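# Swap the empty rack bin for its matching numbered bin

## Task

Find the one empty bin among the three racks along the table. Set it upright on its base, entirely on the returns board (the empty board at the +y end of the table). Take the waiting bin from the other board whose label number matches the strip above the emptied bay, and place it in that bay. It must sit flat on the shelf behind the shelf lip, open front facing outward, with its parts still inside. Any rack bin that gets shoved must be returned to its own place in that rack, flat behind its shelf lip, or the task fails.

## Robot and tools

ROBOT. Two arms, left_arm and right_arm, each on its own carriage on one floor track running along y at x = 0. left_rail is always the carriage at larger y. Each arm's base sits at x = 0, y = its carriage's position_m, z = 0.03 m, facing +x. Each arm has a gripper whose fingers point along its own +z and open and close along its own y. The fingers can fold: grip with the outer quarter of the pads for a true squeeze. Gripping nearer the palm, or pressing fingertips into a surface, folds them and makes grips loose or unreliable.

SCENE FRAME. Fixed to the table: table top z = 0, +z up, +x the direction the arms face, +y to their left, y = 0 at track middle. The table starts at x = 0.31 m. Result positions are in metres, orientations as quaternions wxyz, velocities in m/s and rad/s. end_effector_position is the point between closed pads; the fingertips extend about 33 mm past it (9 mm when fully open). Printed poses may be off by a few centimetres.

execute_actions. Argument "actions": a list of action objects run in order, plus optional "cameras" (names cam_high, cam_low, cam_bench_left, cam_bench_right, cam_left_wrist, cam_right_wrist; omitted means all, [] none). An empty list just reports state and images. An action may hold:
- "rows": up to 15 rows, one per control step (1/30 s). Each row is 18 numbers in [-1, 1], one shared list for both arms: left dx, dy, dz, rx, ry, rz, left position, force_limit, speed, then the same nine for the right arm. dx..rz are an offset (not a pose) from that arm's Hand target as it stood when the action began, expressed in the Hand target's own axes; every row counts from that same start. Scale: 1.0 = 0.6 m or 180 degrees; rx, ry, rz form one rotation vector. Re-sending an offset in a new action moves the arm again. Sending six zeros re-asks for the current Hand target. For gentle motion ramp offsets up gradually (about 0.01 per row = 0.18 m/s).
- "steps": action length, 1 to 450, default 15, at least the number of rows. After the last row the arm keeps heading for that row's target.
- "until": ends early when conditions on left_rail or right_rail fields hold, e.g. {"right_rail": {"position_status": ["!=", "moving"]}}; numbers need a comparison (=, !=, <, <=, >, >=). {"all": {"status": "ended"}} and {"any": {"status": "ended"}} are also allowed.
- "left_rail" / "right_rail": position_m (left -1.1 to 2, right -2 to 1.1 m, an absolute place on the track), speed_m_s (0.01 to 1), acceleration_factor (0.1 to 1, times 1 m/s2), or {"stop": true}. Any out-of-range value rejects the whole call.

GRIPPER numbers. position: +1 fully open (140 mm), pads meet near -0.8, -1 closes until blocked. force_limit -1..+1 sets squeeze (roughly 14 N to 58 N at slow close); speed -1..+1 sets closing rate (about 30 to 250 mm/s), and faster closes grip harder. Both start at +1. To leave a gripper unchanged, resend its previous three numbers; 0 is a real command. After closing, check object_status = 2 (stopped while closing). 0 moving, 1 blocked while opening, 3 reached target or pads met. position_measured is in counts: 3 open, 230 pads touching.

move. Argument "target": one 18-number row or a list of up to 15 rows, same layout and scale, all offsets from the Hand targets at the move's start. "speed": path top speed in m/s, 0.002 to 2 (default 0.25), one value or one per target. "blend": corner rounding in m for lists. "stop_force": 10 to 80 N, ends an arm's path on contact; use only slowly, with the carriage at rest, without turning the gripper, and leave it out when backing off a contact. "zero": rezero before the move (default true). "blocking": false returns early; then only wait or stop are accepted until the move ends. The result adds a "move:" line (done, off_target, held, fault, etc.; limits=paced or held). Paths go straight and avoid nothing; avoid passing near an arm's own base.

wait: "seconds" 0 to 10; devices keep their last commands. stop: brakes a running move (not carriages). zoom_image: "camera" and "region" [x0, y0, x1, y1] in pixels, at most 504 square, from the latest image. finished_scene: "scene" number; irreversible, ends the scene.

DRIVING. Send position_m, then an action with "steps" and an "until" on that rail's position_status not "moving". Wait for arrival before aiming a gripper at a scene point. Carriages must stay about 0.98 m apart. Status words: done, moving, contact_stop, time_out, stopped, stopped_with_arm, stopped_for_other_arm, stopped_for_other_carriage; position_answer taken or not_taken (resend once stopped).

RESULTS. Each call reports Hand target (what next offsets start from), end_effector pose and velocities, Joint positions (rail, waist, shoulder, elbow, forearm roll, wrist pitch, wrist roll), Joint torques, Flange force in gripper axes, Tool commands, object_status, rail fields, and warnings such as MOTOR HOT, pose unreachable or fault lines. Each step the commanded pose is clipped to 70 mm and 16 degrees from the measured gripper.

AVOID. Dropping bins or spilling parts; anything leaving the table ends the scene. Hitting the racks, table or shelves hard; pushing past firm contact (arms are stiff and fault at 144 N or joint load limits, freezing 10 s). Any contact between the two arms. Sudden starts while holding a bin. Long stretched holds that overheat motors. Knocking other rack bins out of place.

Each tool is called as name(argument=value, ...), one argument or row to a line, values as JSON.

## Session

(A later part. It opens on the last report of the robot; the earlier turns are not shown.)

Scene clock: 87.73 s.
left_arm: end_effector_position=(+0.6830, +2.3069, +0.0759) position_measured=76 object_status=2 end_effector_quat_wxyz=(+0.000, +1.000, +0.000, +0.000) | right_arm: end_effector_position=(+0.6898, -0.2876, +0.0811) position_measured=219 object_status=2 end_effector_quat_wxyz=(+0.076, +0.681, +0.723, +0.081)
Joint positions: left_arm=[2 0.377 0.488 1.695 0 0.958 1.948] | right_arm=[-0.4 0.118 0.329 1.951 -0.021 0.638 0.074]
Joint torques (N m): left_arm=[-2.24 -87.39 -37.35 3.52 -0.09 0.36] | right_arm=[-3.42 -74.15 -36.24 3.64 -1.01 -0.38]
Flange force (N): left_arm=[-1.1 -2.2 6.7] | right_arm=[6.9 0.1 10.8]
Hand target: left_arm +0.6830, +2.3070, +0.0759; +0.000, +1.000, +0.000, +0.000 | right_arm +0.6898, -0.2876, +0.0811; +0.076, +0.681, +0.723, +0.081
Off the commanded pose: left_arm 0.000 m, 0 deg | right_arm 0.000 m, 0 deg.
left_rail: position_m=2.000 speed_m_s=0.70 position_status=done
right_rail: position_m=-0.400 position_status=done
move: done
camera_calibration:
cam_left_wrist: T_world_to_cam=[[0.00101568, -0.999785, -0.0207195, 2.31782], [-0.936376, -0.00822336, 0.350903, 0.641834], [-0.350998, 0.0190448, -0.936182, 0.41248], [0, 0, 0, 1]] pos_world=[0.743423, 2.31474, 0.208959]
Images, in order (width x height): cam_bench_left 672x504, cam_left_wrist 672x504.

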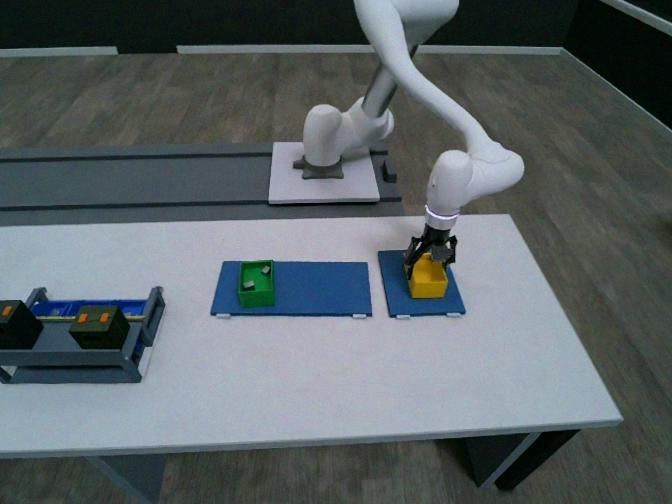

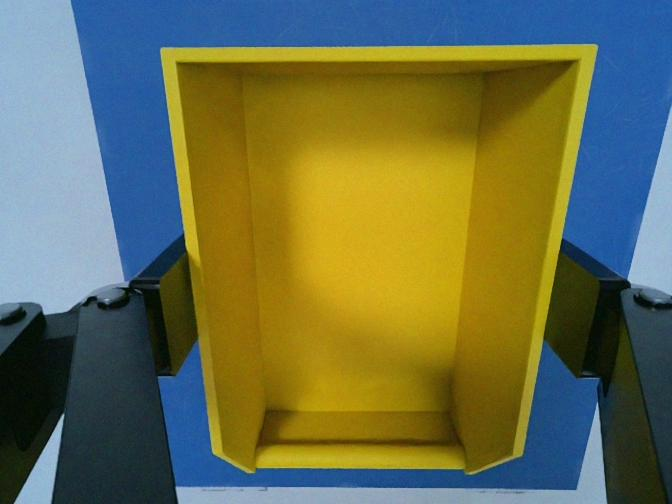

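move(
  target=[0.025,0,0,0,0,0,-1,-0.3,-0.9,0,0,0,0,0,0,-0.98,1,-0.9],
  speed=0.08,
  cameras=[],
)

move(
  target=[0,0,0.028,0,0,0,-1,-0.3,-0.9,0,0,0,0,0,0,-0.98,1,-0.9],
  speed=0.01,
  stop_force=10,
  cameras=[],
)

move(
  target=[0,0,-0.0017,0,0,0,-1,-0.3,-0.9,0,0,0,0,0,0,-0.98,1,-0.9],
  speed=0.02,
  cameras=[],
)

execute_actions(
  actions=[
    {"rows":[[0,0,0,0,0,0,1,-0.3,-0.6,0,0,0,0,0,0,-0.98,1,-0.9]],"steps":30},
  ],
  cameras=[],
)

move(
  target=[0,0,-0.3,0,0,0,1,-0.3,-0.6,0,0,0,0,0,0,-0.98,1,-0.9],
  speed=0.2,
  cameras=["cam_left_wrist"],
)

move(
  target=[0,0,0,0,0,0,1,-0.3,-0.6,0,0.0837,0.023,0,0,0,-0.98,1,-0.9],
  speed=0.03,
  stop_force=15,
  cameras=["cam_right_wrist","cam_low"],
)

Scene clock: 88.93 s.
left_arm: end_effector_position=(+0.6980, +2.3069, +0.0759) position_measured=76 object_status=2 end_effector_quat_wxyz=(+0.000, +1.000, +0.000, +0.000) | right_arm: end_effector_position=(+0.6898, -0.2876, +0.0811) position_measured=219 object_status=2 end_effector_quat_wxyz=(+0.076, +0.681, +0.723, +0.081)
Joint positions: left_arm=[2 0.369 0.507 1.665 0 0.97 1.94] | right_arm=[-0.4 0.118 0.329 1.951 -0.021 0.638 0.074]
Joint torques (N m): left_arm=[-2.06 -88.17 -37.42 3.65 -0.06 0.33] | right_arm=[-3.08 -73.78 -35.98 3.63 -0.92 -0.32]
Flange force (N): left_arm=[-2.5 -1.4 5.0] | right_arm=[6.1 0.8 9.8]
Hand target: left_arm +0.6980, +2.3070, +0.0759; +0.000, +1.000, +0.000, +0.000 | right_arm +0.6898, -0.2876, +0.0811; +0.076, +0.681, +0.723, +0.081
Off the commanded pose: left_arm 0.000 m, 0 deg | right_arm 0.000 m, 0 deg.
left_rail: position_m=2.000 speed_m_s=0.70 position_status=done
right_rail: position_m=-0.400 position_status=done
move: done
No camera images: "cameras" was empty.

Scene clock: 90.13 s.
left_arm: end_effector_position=(+0.6980, +2.3070, +0.0698) position_measured=76 object_status=2 end_effector_quat_wxyz=(+0.000, +1.000, +0.000, +0.000) | right_arm: end_effector_position=(+0.6898, -0.2876, +0.0811) position_measured=219 object_status=2 end_effector_quat_wxyz=(+0.076, +0.681, +0.723, +0.081)
Joint positions: left_arm=[2 0.369 0.512 1.669 0 0.96 1.94] | right_arm=[-0.4 0.118 0.329 1.951 -0.021 0.638 0.074]
Joint torques (N m): left_arm=[-2.37 -73.82 -31.15 3.61 -1.86 0.21] | right_arm=[-3.53 -73.91 -35.84 3.58 -0.98 -0.3]
Flange force (N): left_arm=[-6.6 -0.1 -15.0] | right_arm=[7.0 1.1 10.0]
Hand target: left_arm +0.6980, +2.3070, +0.0697; +0.000, +1.000, +0.000, +0.000 (not the last commanded pose) | right_arm +0.6898, -0.2876, +0.0811; +0.076, +0.681, +0.723, +0.081
Off the commanded pose: left_arm 0.011 m, 0 deg | right_arm 0.000 m, 0 deg.
left_rail: position_m=2.000 speed_m_s=0.70 position_status=done
right_rail: position_m=-0.400 position_status=done
move: contact (left_arm)
No camera images: "cameras" was empty.

Scene clock: 90.83 s.
left_arm: end_effector_position=(+0.6980, +2.3070, +0.0708) position_measured=76 object_status=2 end_effector_quat_wxyz=(+0.000, +1.000, +0.000, +0.000) | right_arm: end_effector_position=(+0.6898, -0.2876, +0.0811) position_measured=219 object_status=2 end_effector_quat_wxyz=(+0.076, +0.681, +0.723, +0.081)
Joint positions: left_arm=[2 0.369 0.511 1.669 0 0.961 1.94] | right_arm=[-0.4 0.118 0.329 1.951 -0.021 0.638 0.074]
Joint torques (N m): left_arm=[-1.95 -88.84 -37.08 3.52 -0.05 0.41] | right_arm=[-2.82 -73.41 -35.93 3.6 -0.97 -0.28]
Flange force (N): left_arm=[-1.3 -1.5 6.0] | right_arm=[5.7 0.1 9.5]
Hand target: left_arm +0.6980, +2.3070, +0.0708; +0.000, +1.000, +0.000, +0.000 | right_arm +0.6898, -0.2876, +0.0811; +0.076, +0.681, +0.723, +0.081
Off the commanded pose: left_arm 0.000 m, 0 deg | right_arm 0.000 m, 0 deg.
left_rail: position_m=2.000 speed_m_s=0.70 position_status=done
right_rail: position_m=-0.400 position_status=done
move: done
No camera images: "cameras" was empty.

Scene clock: 92.03 s.
left_arm: end_effector_position=(+0.6980, +2.3070, +0.0708) position_measured=3 object_status=3 end_effector_quat_wxyz=(+0.000, +1.000, +0.000, +0.000) | right_arm: end_effector_position=(+0.6898, -0.2876, +0.0811) position_measured=219 object_status=2 end_effector_quat_wxyz=(+0.076, +0.681, +0.723, +0.081)
Joint positions: left_arm=[2 0.369 0.511 1.669 0 0.961 1.94] | right_arm=[-0.4 0.118 0.329 1.951 -0.021 0.638 0.074]
Joint torques (N m): left_arm=[-2.17 -88.12 -36.59 3.53 -0.11 0.3] | right_arm=[-3.42 -74.32 -36.14 3.57 -0.99 -0.32]
Flange force (N): left_arm=[-1.3 -2.0 5.0] | right_arm=[6.8 1.2 10.5]
Hand target: left_arm +0.6980, +2.3070, +0.0708; +0.000, +1.000, +0.000, +0.000 | right_arm +0.6898, -0.2876, +0.0811; +0.076, +0.681, +0.723, +0.081
Off the commanded pose: left_arm 0.000 m, 0 deg | right_arm 0.000 m, 0 deg.
left_rail: position_m=2.000 speed_m_s=0.70 position_status=done
right_rail: position_m=-0.400 position_status=done
No camera images: "cameras" was empty.

Scene clock: 93.33 s.
left_arm: end_effector_position=(+0.6980, +2.3070, +0.2507) position_measured=3 object_status=3 end_effector_quat_wxyz=(+0.000, +1.000, +0.000, +0.000) | right_arm: end_effector_position=(+0.6898, -0.2876, +0.0811) position_measured=219 object_status=2 end_effector_quat_wxyz=(+0.076, +0.681, +0.723, +0.081)
Joint positions: left_arm=[2 0.369 0.381 1.507 0 1.253 1.94] | right_arm=[-0.4 0.118 0.329 1.951 -0.021 0.638 0.074]
Joint torques (N m): left_arm=[-2.1 -80.97 -42.47 4.13 -0.04 0.31] | right_arm=[-3.29 -74.25 -36.05 3.63 -0.99 -0.36]
Flange force (N): left_arm=[-2.6 -1.5 4.7] | right_arm=[6.7 0.9 10.4]
Hand target: left_arm +0.6980, +2.3070, +0.2508; +0.000, +1.000, +0.000, +0.000 | right_arm +0.6898, -0.2876, +0.0811; +0.076, +0.681, +0.723, +0.081
Off the commanded pose: left_arm 0.000 m, 0 deg | right_arm 0.000 m, 0 deg.
left_rail: position_m=2.000 speed_m_s=0.70 position_status=done
right_rail: position_m=-0.400 position_status=done
move: done
camera_calibration:
cam_left_wrist: T_world_to_cam=[[0.000980339, -0.999783, -0.0208135, 2.32148], [-0.936343, -0.00822504, 0.35099, 0.594488], [-0.351085, 0.0191444, -0.936148, 0.581211], [0, 0, 0, 1]] pos_world=[0.758423, 2.31474, 0.383758]
Images, in order (width x height): cam_left_wrist 672x504.

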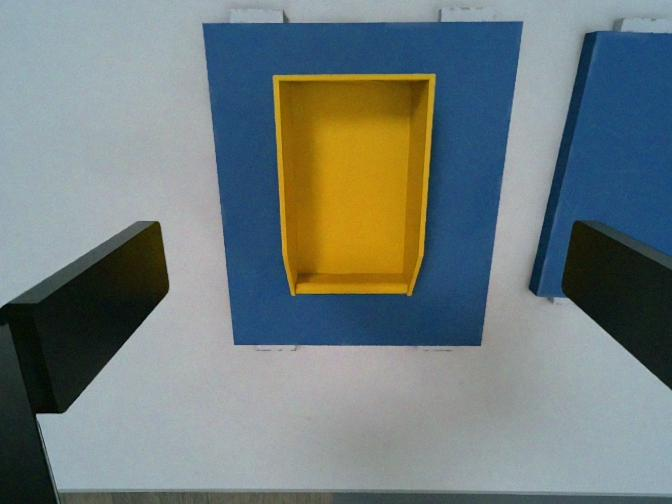

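Scene clock: 95.77 s.
left_arm: end_effector_position=(+0.6980, +2.3070, +0.2508) position_measured=3 object_status=3 end_effector_quat_wxyz=(+0.000, +1.000, +0.000, +0.000) | right_arm: end_effector_position=(+0.7418, -0.2845, +0.0787) position_measured=219 object_status=2 end_effector_quat_wxyz=(+0.076, +0.681, +0.723, +0.081)
Joint positions: left_arm=[2 0.369 0.381 1.507 0 1.253 1.94] | right_arm=[-0.4 0.114 0.399 1.85 -0.018 0.669 0.067]
Joint torques (N m): left_arm=[-2.4 -81.44 -42.37 4.18 -0.1 0.34] | right_arm=[-3.15 -82.26 -36.67 3.69 -0.99 -0.32]
Flange force (N): left_arm=[-1.6 -2.2 4.5] | right_arm=[5.8 2.1 10.1]
Hand target: left_arm +0.6980, +2.3070, +0.2508; +0.000, +1.000, +0.000, +0.000 | right_arm +0.7418, -0.2845, +0.0787; +0.076, +0.681, +0.723, +0.081
Off the commanded pose: left_arm 0.000 m, 0 deg | right_arm 0.000 m, 0 deg.
left_rail: position_m=2.000 speed_m_s=0.70 position_status=done
right_rail: position_m=-0.400 position_status=done
move: done
camera_calibration:
cam_right_wrist: T_world_to_cam=[[0.968214, 0.0645704, 0.241646, -0.709464], [-0.0252179, -0.935981, 0.351145, -0.271512], [0.24885, -0.346078, -0.904602, -0.068445], [0, 0, 0, 1]] pos_world=[0.697098, -0.232007, 0.204864]
Images, in order (width x height): cam_low 672x504, cam_right_wrist 672x504.

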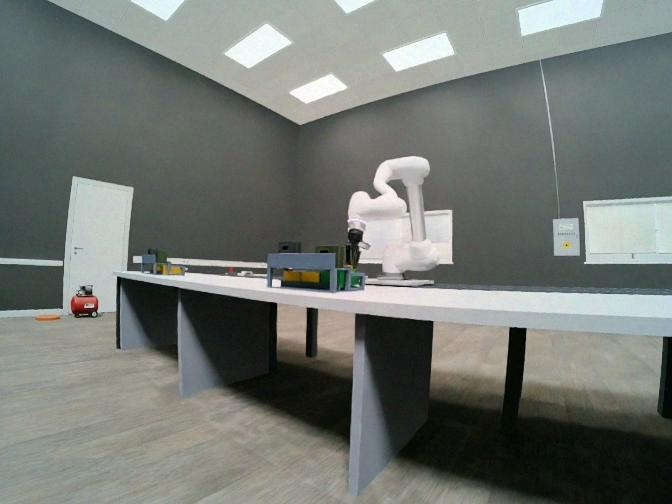

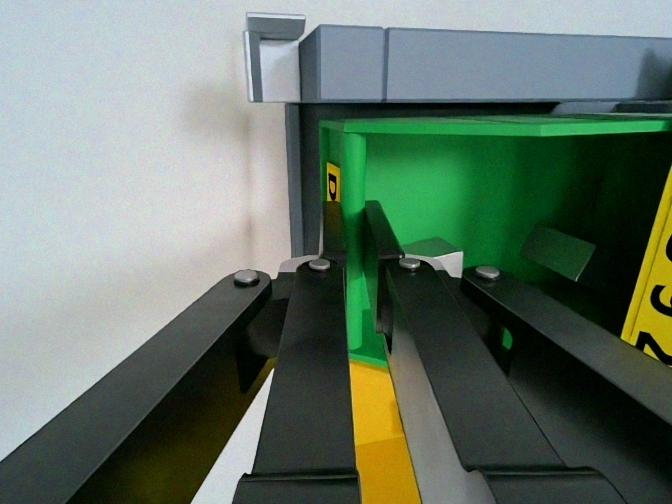

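move(
  target=[0,0,0,0,0,0,1,-0.3,-0.6,0,-0.0101,0.0271,-0.038,0,0,-0.98,1,-0.9],
  speed=0.05,
  cameras=["cam_right_wrist"],
)

Scene clock: 97.53 s.
left_arm: end_effector_position=(+0.6980, +2.3070, +0.2508) position_measured=3 object_status=3 end_effector_quat_wxyz=(+0.000, +1.000, +0.000, +0.000) | right_arm: end_effector_position=(+0.7395, -0.2846, +0.0615) position_measured=219 object_status=2 end_effector_quat_wxyz=(+0.117, +0.676, +0.717, +0.124)
Joint positions: left_arm=[2 0.369 0.381 1.507 0 1.253 1.94] | right_arm=[-0.4 0.117 0.379 1.948 -0.041 0.472 0.091]
Joint torques (N m): left_arm=[-1.89 -81.08 -42.32 4.07 -0.12 0.38] | right_arm=[-3.34 -78.66 -34.95 3.4 -1.51 -0.38]
Flange force (N): left_arm=[-1.5 -1.5 4.7] | right_arm=[6.9 -0.3 11.3]
Hand target: left_arm +0.6980, +2.3070, +0.2508; +0.000, +1.000, +0.000, +0.000 | right_arm +0.7395, -0.2846, +0.0615; +0.117, +0.676, +0.717, +0.124
Off the commanded pose: left_arm 0.000 m, 0 deg | right_arm 0.000 m, 0 deg.
left_rail: position_m=2.000 speed_m_s=0.70 position_status=done
right_rail: position_m=-0.400 position_status=done
move: done
camera_calibration:
cam_right_wrist: T_world_to_cam=[[0.93261, 0.0623678, 0.355456, -0.684375], [-0.0664361, -0.938449, 0.338968, -0.235095], [0.354718, -0.33974, -0.871064, -0.162024], [0, 0, 0, 1]] pos_world=[0.680109, -0.232988, 0.181821]
Images, in order (width x height): cam_right_wrist 672x504.

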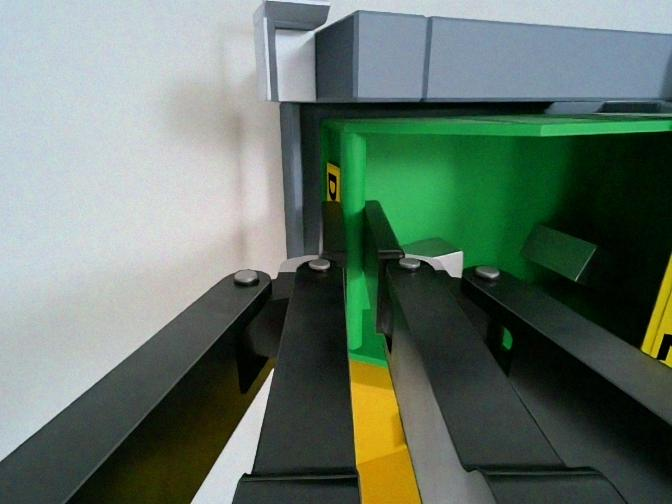

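move(
  target=[0,0,0,0,0,0,1,-0.3,-0.6,0,-0.004,0.011,0,0,0,-0.98,1,-0.9],
  speed=0.02,
  stop_force=20,
  cameras=["cam_right_wrist"],
)

Scene clock: 98.63 s.
left_arm: end_effector_position=(+0.6980, +2.3070, +0.2508) position_measured=3 object_status=3 end_effector_quat_wxyz=(+0.000, +1.000, +0.000, +0.000) | right_arm: end_effector_position=(+0.7398, -0.2846, +0.0584) position_measured=219 object_status=2 end_effector_quat_wxyz=(+0.117, +0.676, +0.717, +0.125)
Joint positions: left_arm=[2 0.369 0.381 1.507 0 1.253 1.94] | right_arm=[-0.4 0.117 0.383 1.95 -0.042 0.465 0.091]
Joint torques (N m): left_arm=[-2 -81.15 -42.3 4.1 -0.12 0.37] | right_arm=[-3.3 -56.94 -22.49 3.78 0.47 -0.29]
Flange force (N): left_arm=[-1.6 -1.7 4.3] | right_arm=[6.5 5.6 -18.3]
Hand target: left_arm +0.6980, +2.3070, +0.2508; +0.000, +1.000, +0.000, +0.000 | right_arm +0.7397, -0.2846, +0.0584; +0.117, +0.676, +0.717, +0.125 (not the last commanded pose)
Off the commanded pose: left_arm 0.000 m, 0 deg | right_arm 0.004 m, 0 deg.
left_rail: position_m=2.000 speed_m_s=0.70 position_status=done
right_rail: position_m=-0.400 position_status=done
move: contact (right_arm)
camera_calibration:
cam_right_wrist: T_world_to_cam=[[0.932301, 0.0623984, 0.356261, -0.683352], [-0.0666556, -0.938492, 0.338806, -0.233828], [0.355489, -0.339616, -0.870798, -0.165429], [0, 0, 0, 1]] pos_world=[0.680311, -0.232988, 0.178619]
Images, in order (width x height): cam_right_wrist 672x504.

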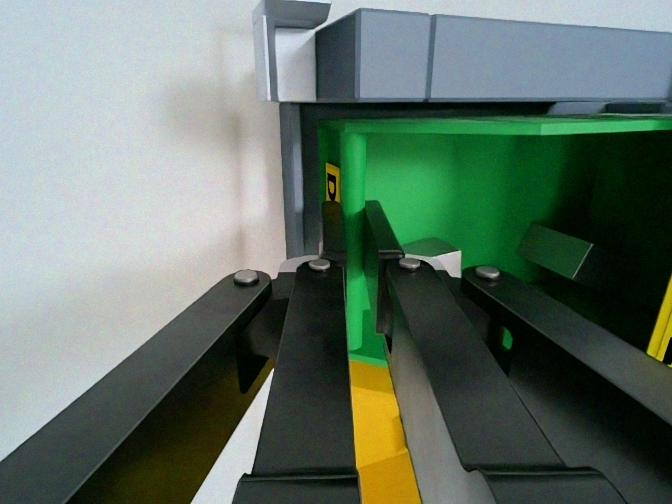

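move(
  target=[0,0,0,0,0,0,1,-0.3,-0.6,0,0,-0.001,0,0,0,-0.98,1,-0.9],
  speed=0.02,
  cameras=[],
)

execute_actions(
  actions=[
    {"rows":[[0,0,0,0,0,0,1,-0.3,-0.6,0,0,0,0,0,0,-0.5,1,-0.9]],"steps":30},
  ],
  cameras=["cam_right_wrist"],
)

Scene clock: 99.53 s.
left_arm: end_effector_position=(+0.6980, +2.3070, +0.2508) position_measured=3 object_status=3 end_effector_quat_wxyz=(+0.000, +1.000, +0.000, +0.000) | right_arm: end_effector_position=(+0.7395, -0.2846, +0.0589) position_measured=219 object_status=2 end_effector_quat_wxyz=(+0.117, +0.676, +0.717, +0.125)
Joint positions: left_arm=[2 0.369 0.381 1.507 0 1.253 1.94] | right_arm=[-0.4 0.117 0.382 1.95 -0.042 0.466 0.091]
Joint torques (N m): left_arm=[-2.08 -81.2 -42.44 4.07 -0.05 0.34] | right_arm=[-2.97 -73.63 -30.57 3.74 -0.28 -0.22]
Flange force (N): left_arm=[-2.1 -1.7 4.6] | right_arm=[6.3 3.0 5.4]
Hand target: left_arm +0.6980, +2.3070, +0.2508; +0.000, +1.000, +0.000, +0.000 | right_arm +0.7395, -0.2846, +0.0590; +0.117, +0.676, +0.717, +0.125
Off the commanded pose: left_arm 0.000 m, 0 deg | right_arm 0.000 m, 0 deg.
left_rail: position_m=2.000 speed_m_s=0.70 position_status=done
right_rail: position_m=-0.400 position_status=done
move: done
No camera images: "cameras" was empty.

Scene clock: 100.73 s.
left_arm: end_effector_position=(+0.6980, +2.3070, +0.2508) position_measured=3 object_status=3 end_effector_quat_wxyz=(+0.000, +1.000, +0.000, +0.000) | right_arm: end_effector_position=(+0.7395, -0.2846, +0.0590) position_measured=192 object_status=3 end_effector_quat_wxyz=(+0.117, +0.676, +0.717, +0.125)
Joint positions: left_arm=[2 0.369 0.381 1.507 0 1.253 1.94] | right_arm=[-0.4 0.117 0.382 1.95 -0.042 0.466 0.091]
Joint torques (N m): left_arm=[-1.97 -80.68 -42.33 4.11 -0.17 0.3] | right_arm=[-2.76 -74.62 -32.29 3.45 -0.6 -0.19]
Flange force (N): left_arm=[-2.5 -1.5 4.3] | right_arm=[5.4 0.8 6.4]
Hand target: left_arm +0.6980, +2.3070, +0.2508; +0.000, +1.000, +0.000, +0.000 | right_arm +0.7395, -0.2846, +0.0590; +0.117, +0.676, +0.717, +0.125
Off the commanded pose: left_arm 0.000 m, 0 deg | right_arm 0.000 m, 0 deg.
left_rail: position_m=2.000 speed_m_s=0.70 position_status=done
right_rail: position_m=-0.400 position_status=done
camera_calibration:
cam_right_wrist: T_world_to_cam=[[0.932372, 0.0623683, 0.356081, -0.683309], [-0.0666584, -0.938454, 0.338912, -0.23406], [0.355302, -0.339728, -0.87083, -0.164692], [0, 0, 0, 1]] pos_world=[0.680011, -0.232988, 0.179219]
Images, in order (width x height): cam_right_wrist 672x504.

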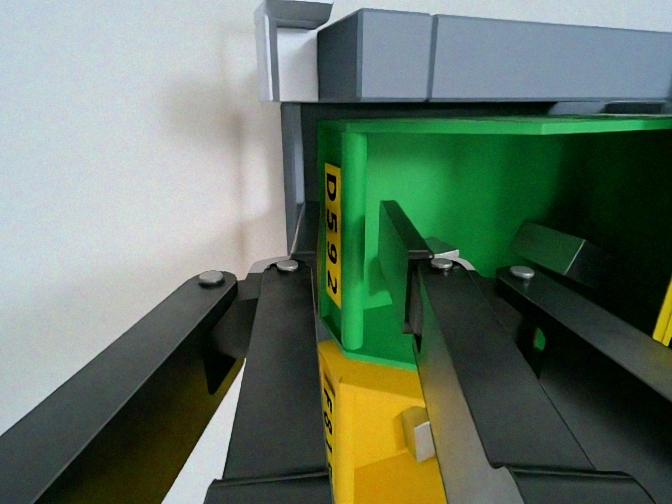

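move(
  target=[0,0,0,0,0,0,1,-0.3,-0.6,0,0,-0.2,0,0,0,-0.5,1,-0.9],
  speed=0.08,
  cameras=["cam_right_wrist","cam_low","cam_high"],
)

zoom_image(
  camera="cam_right_wrist",
  region=[200, 60, 672, 504],
)

zoom_image(
  camera="cam_low",
  region=[240, 220, 400, 310],
)

Scene clock: 102.77 s.
left_arm: end_effector_position=(+0.6980, +2.3070, +0.2508) position_measured=3 object_status=3 end_effector_quat_wxyz=(+0.000, +1.000, +0.000, +0.000) | right_arm: end_effector_position=(+0.6991, -0.2871, +0.1719) position_measured=192 object_status=3 end_effector_quat_wxyz=(+0.117, +0.676, +0.717, +0.125)
Joint positions: left_arm=[2 0.369 0.381 1.507 0 1.253 1.94] | right_arm=[-0.4 0.121 0.206 1.94 -0.033 0.652 0.084]
Joint torques (N m): left_arm=[-2.16 -81.2 -42.49 4.1 -0.16 0.26] | right_arm=[-3.14 -61.3 -37.24 4.04 -0.56 -0.29]
Flange force (N): left_arm=[-2.4 -1.7 4.5] | right_arm=[6.8 1.0 5.3]
Hand target: left_arm +0.6980, +2.3070, +0.2508; +0.000, +1.000, +0.000, +0.000 | right_arm +0.6991, -0.2871, +0.1720; +0.117, +0.676, +0.717, +0.125
Off the commanded pose: left_arm 0.000 m, 0 deg | right_arm 0.000 m, 0 deg.
left_rail: position_m=2.000 speed_m_s=0.70 position_status=done
right_rail: position_m=-0.400 position_status=done
move: done
camera_calibration:
cam_right_wrist: T_world_to_cam=[[0.932378, 0.0624562, 0.35605, -0.685753], [-0.0665711, -0.938448, 0.338945, -0.27742], [0.355303, -0.339728, -0.87083, -0.0529067], [0, 0, 0, 1]] pos_world=[0.639711, -0.235488, 0.292119]
Images, in order (width x height): cam_high 672x504, cam_low 672x504, cam_right_wrist 672x504.

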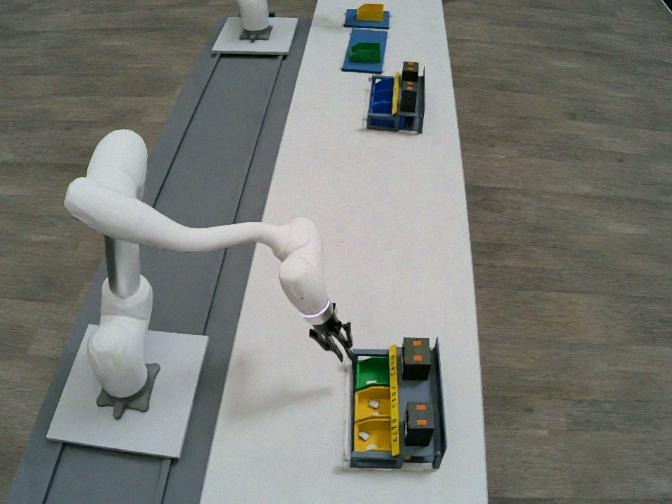

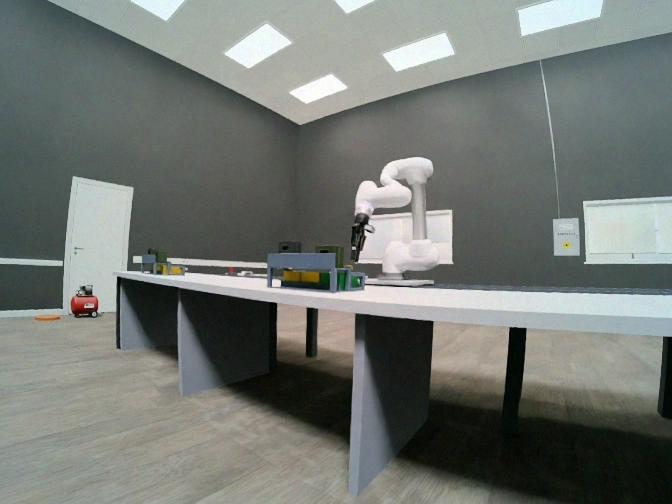

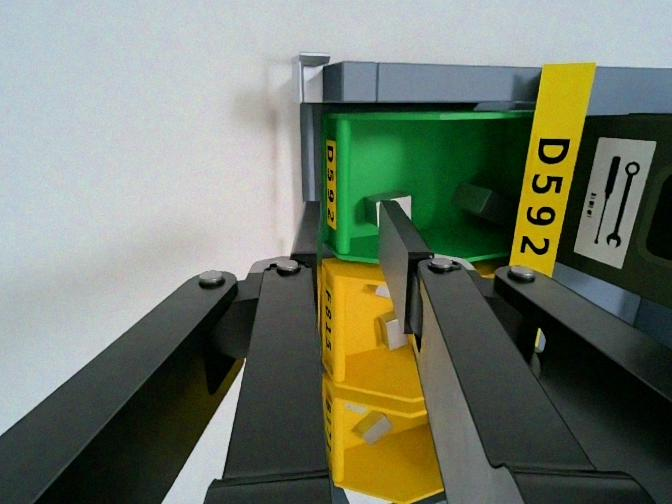

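Scaled by 1.068 from the camera's 672x504 image, which has a finer 960x720 frame.

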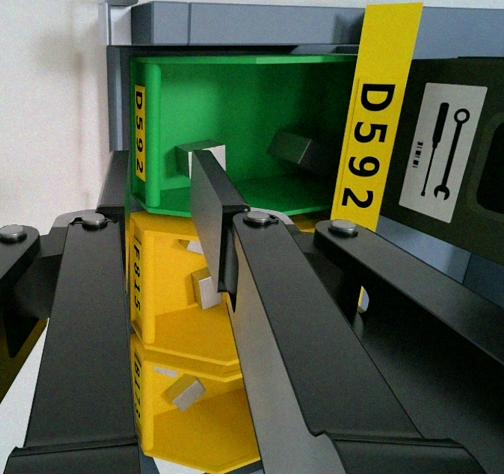

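Scaled by 3.150 from the camera's 672x504 image, which has a finer 960x720 frame.

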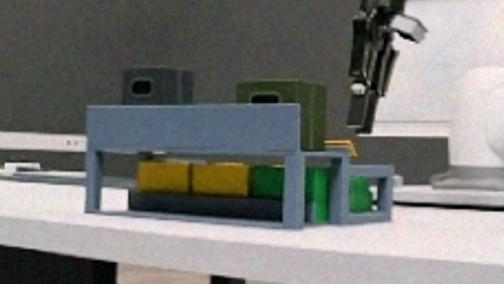

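finished_scene(
  scene=2,
)

The scene is finished: the task was done.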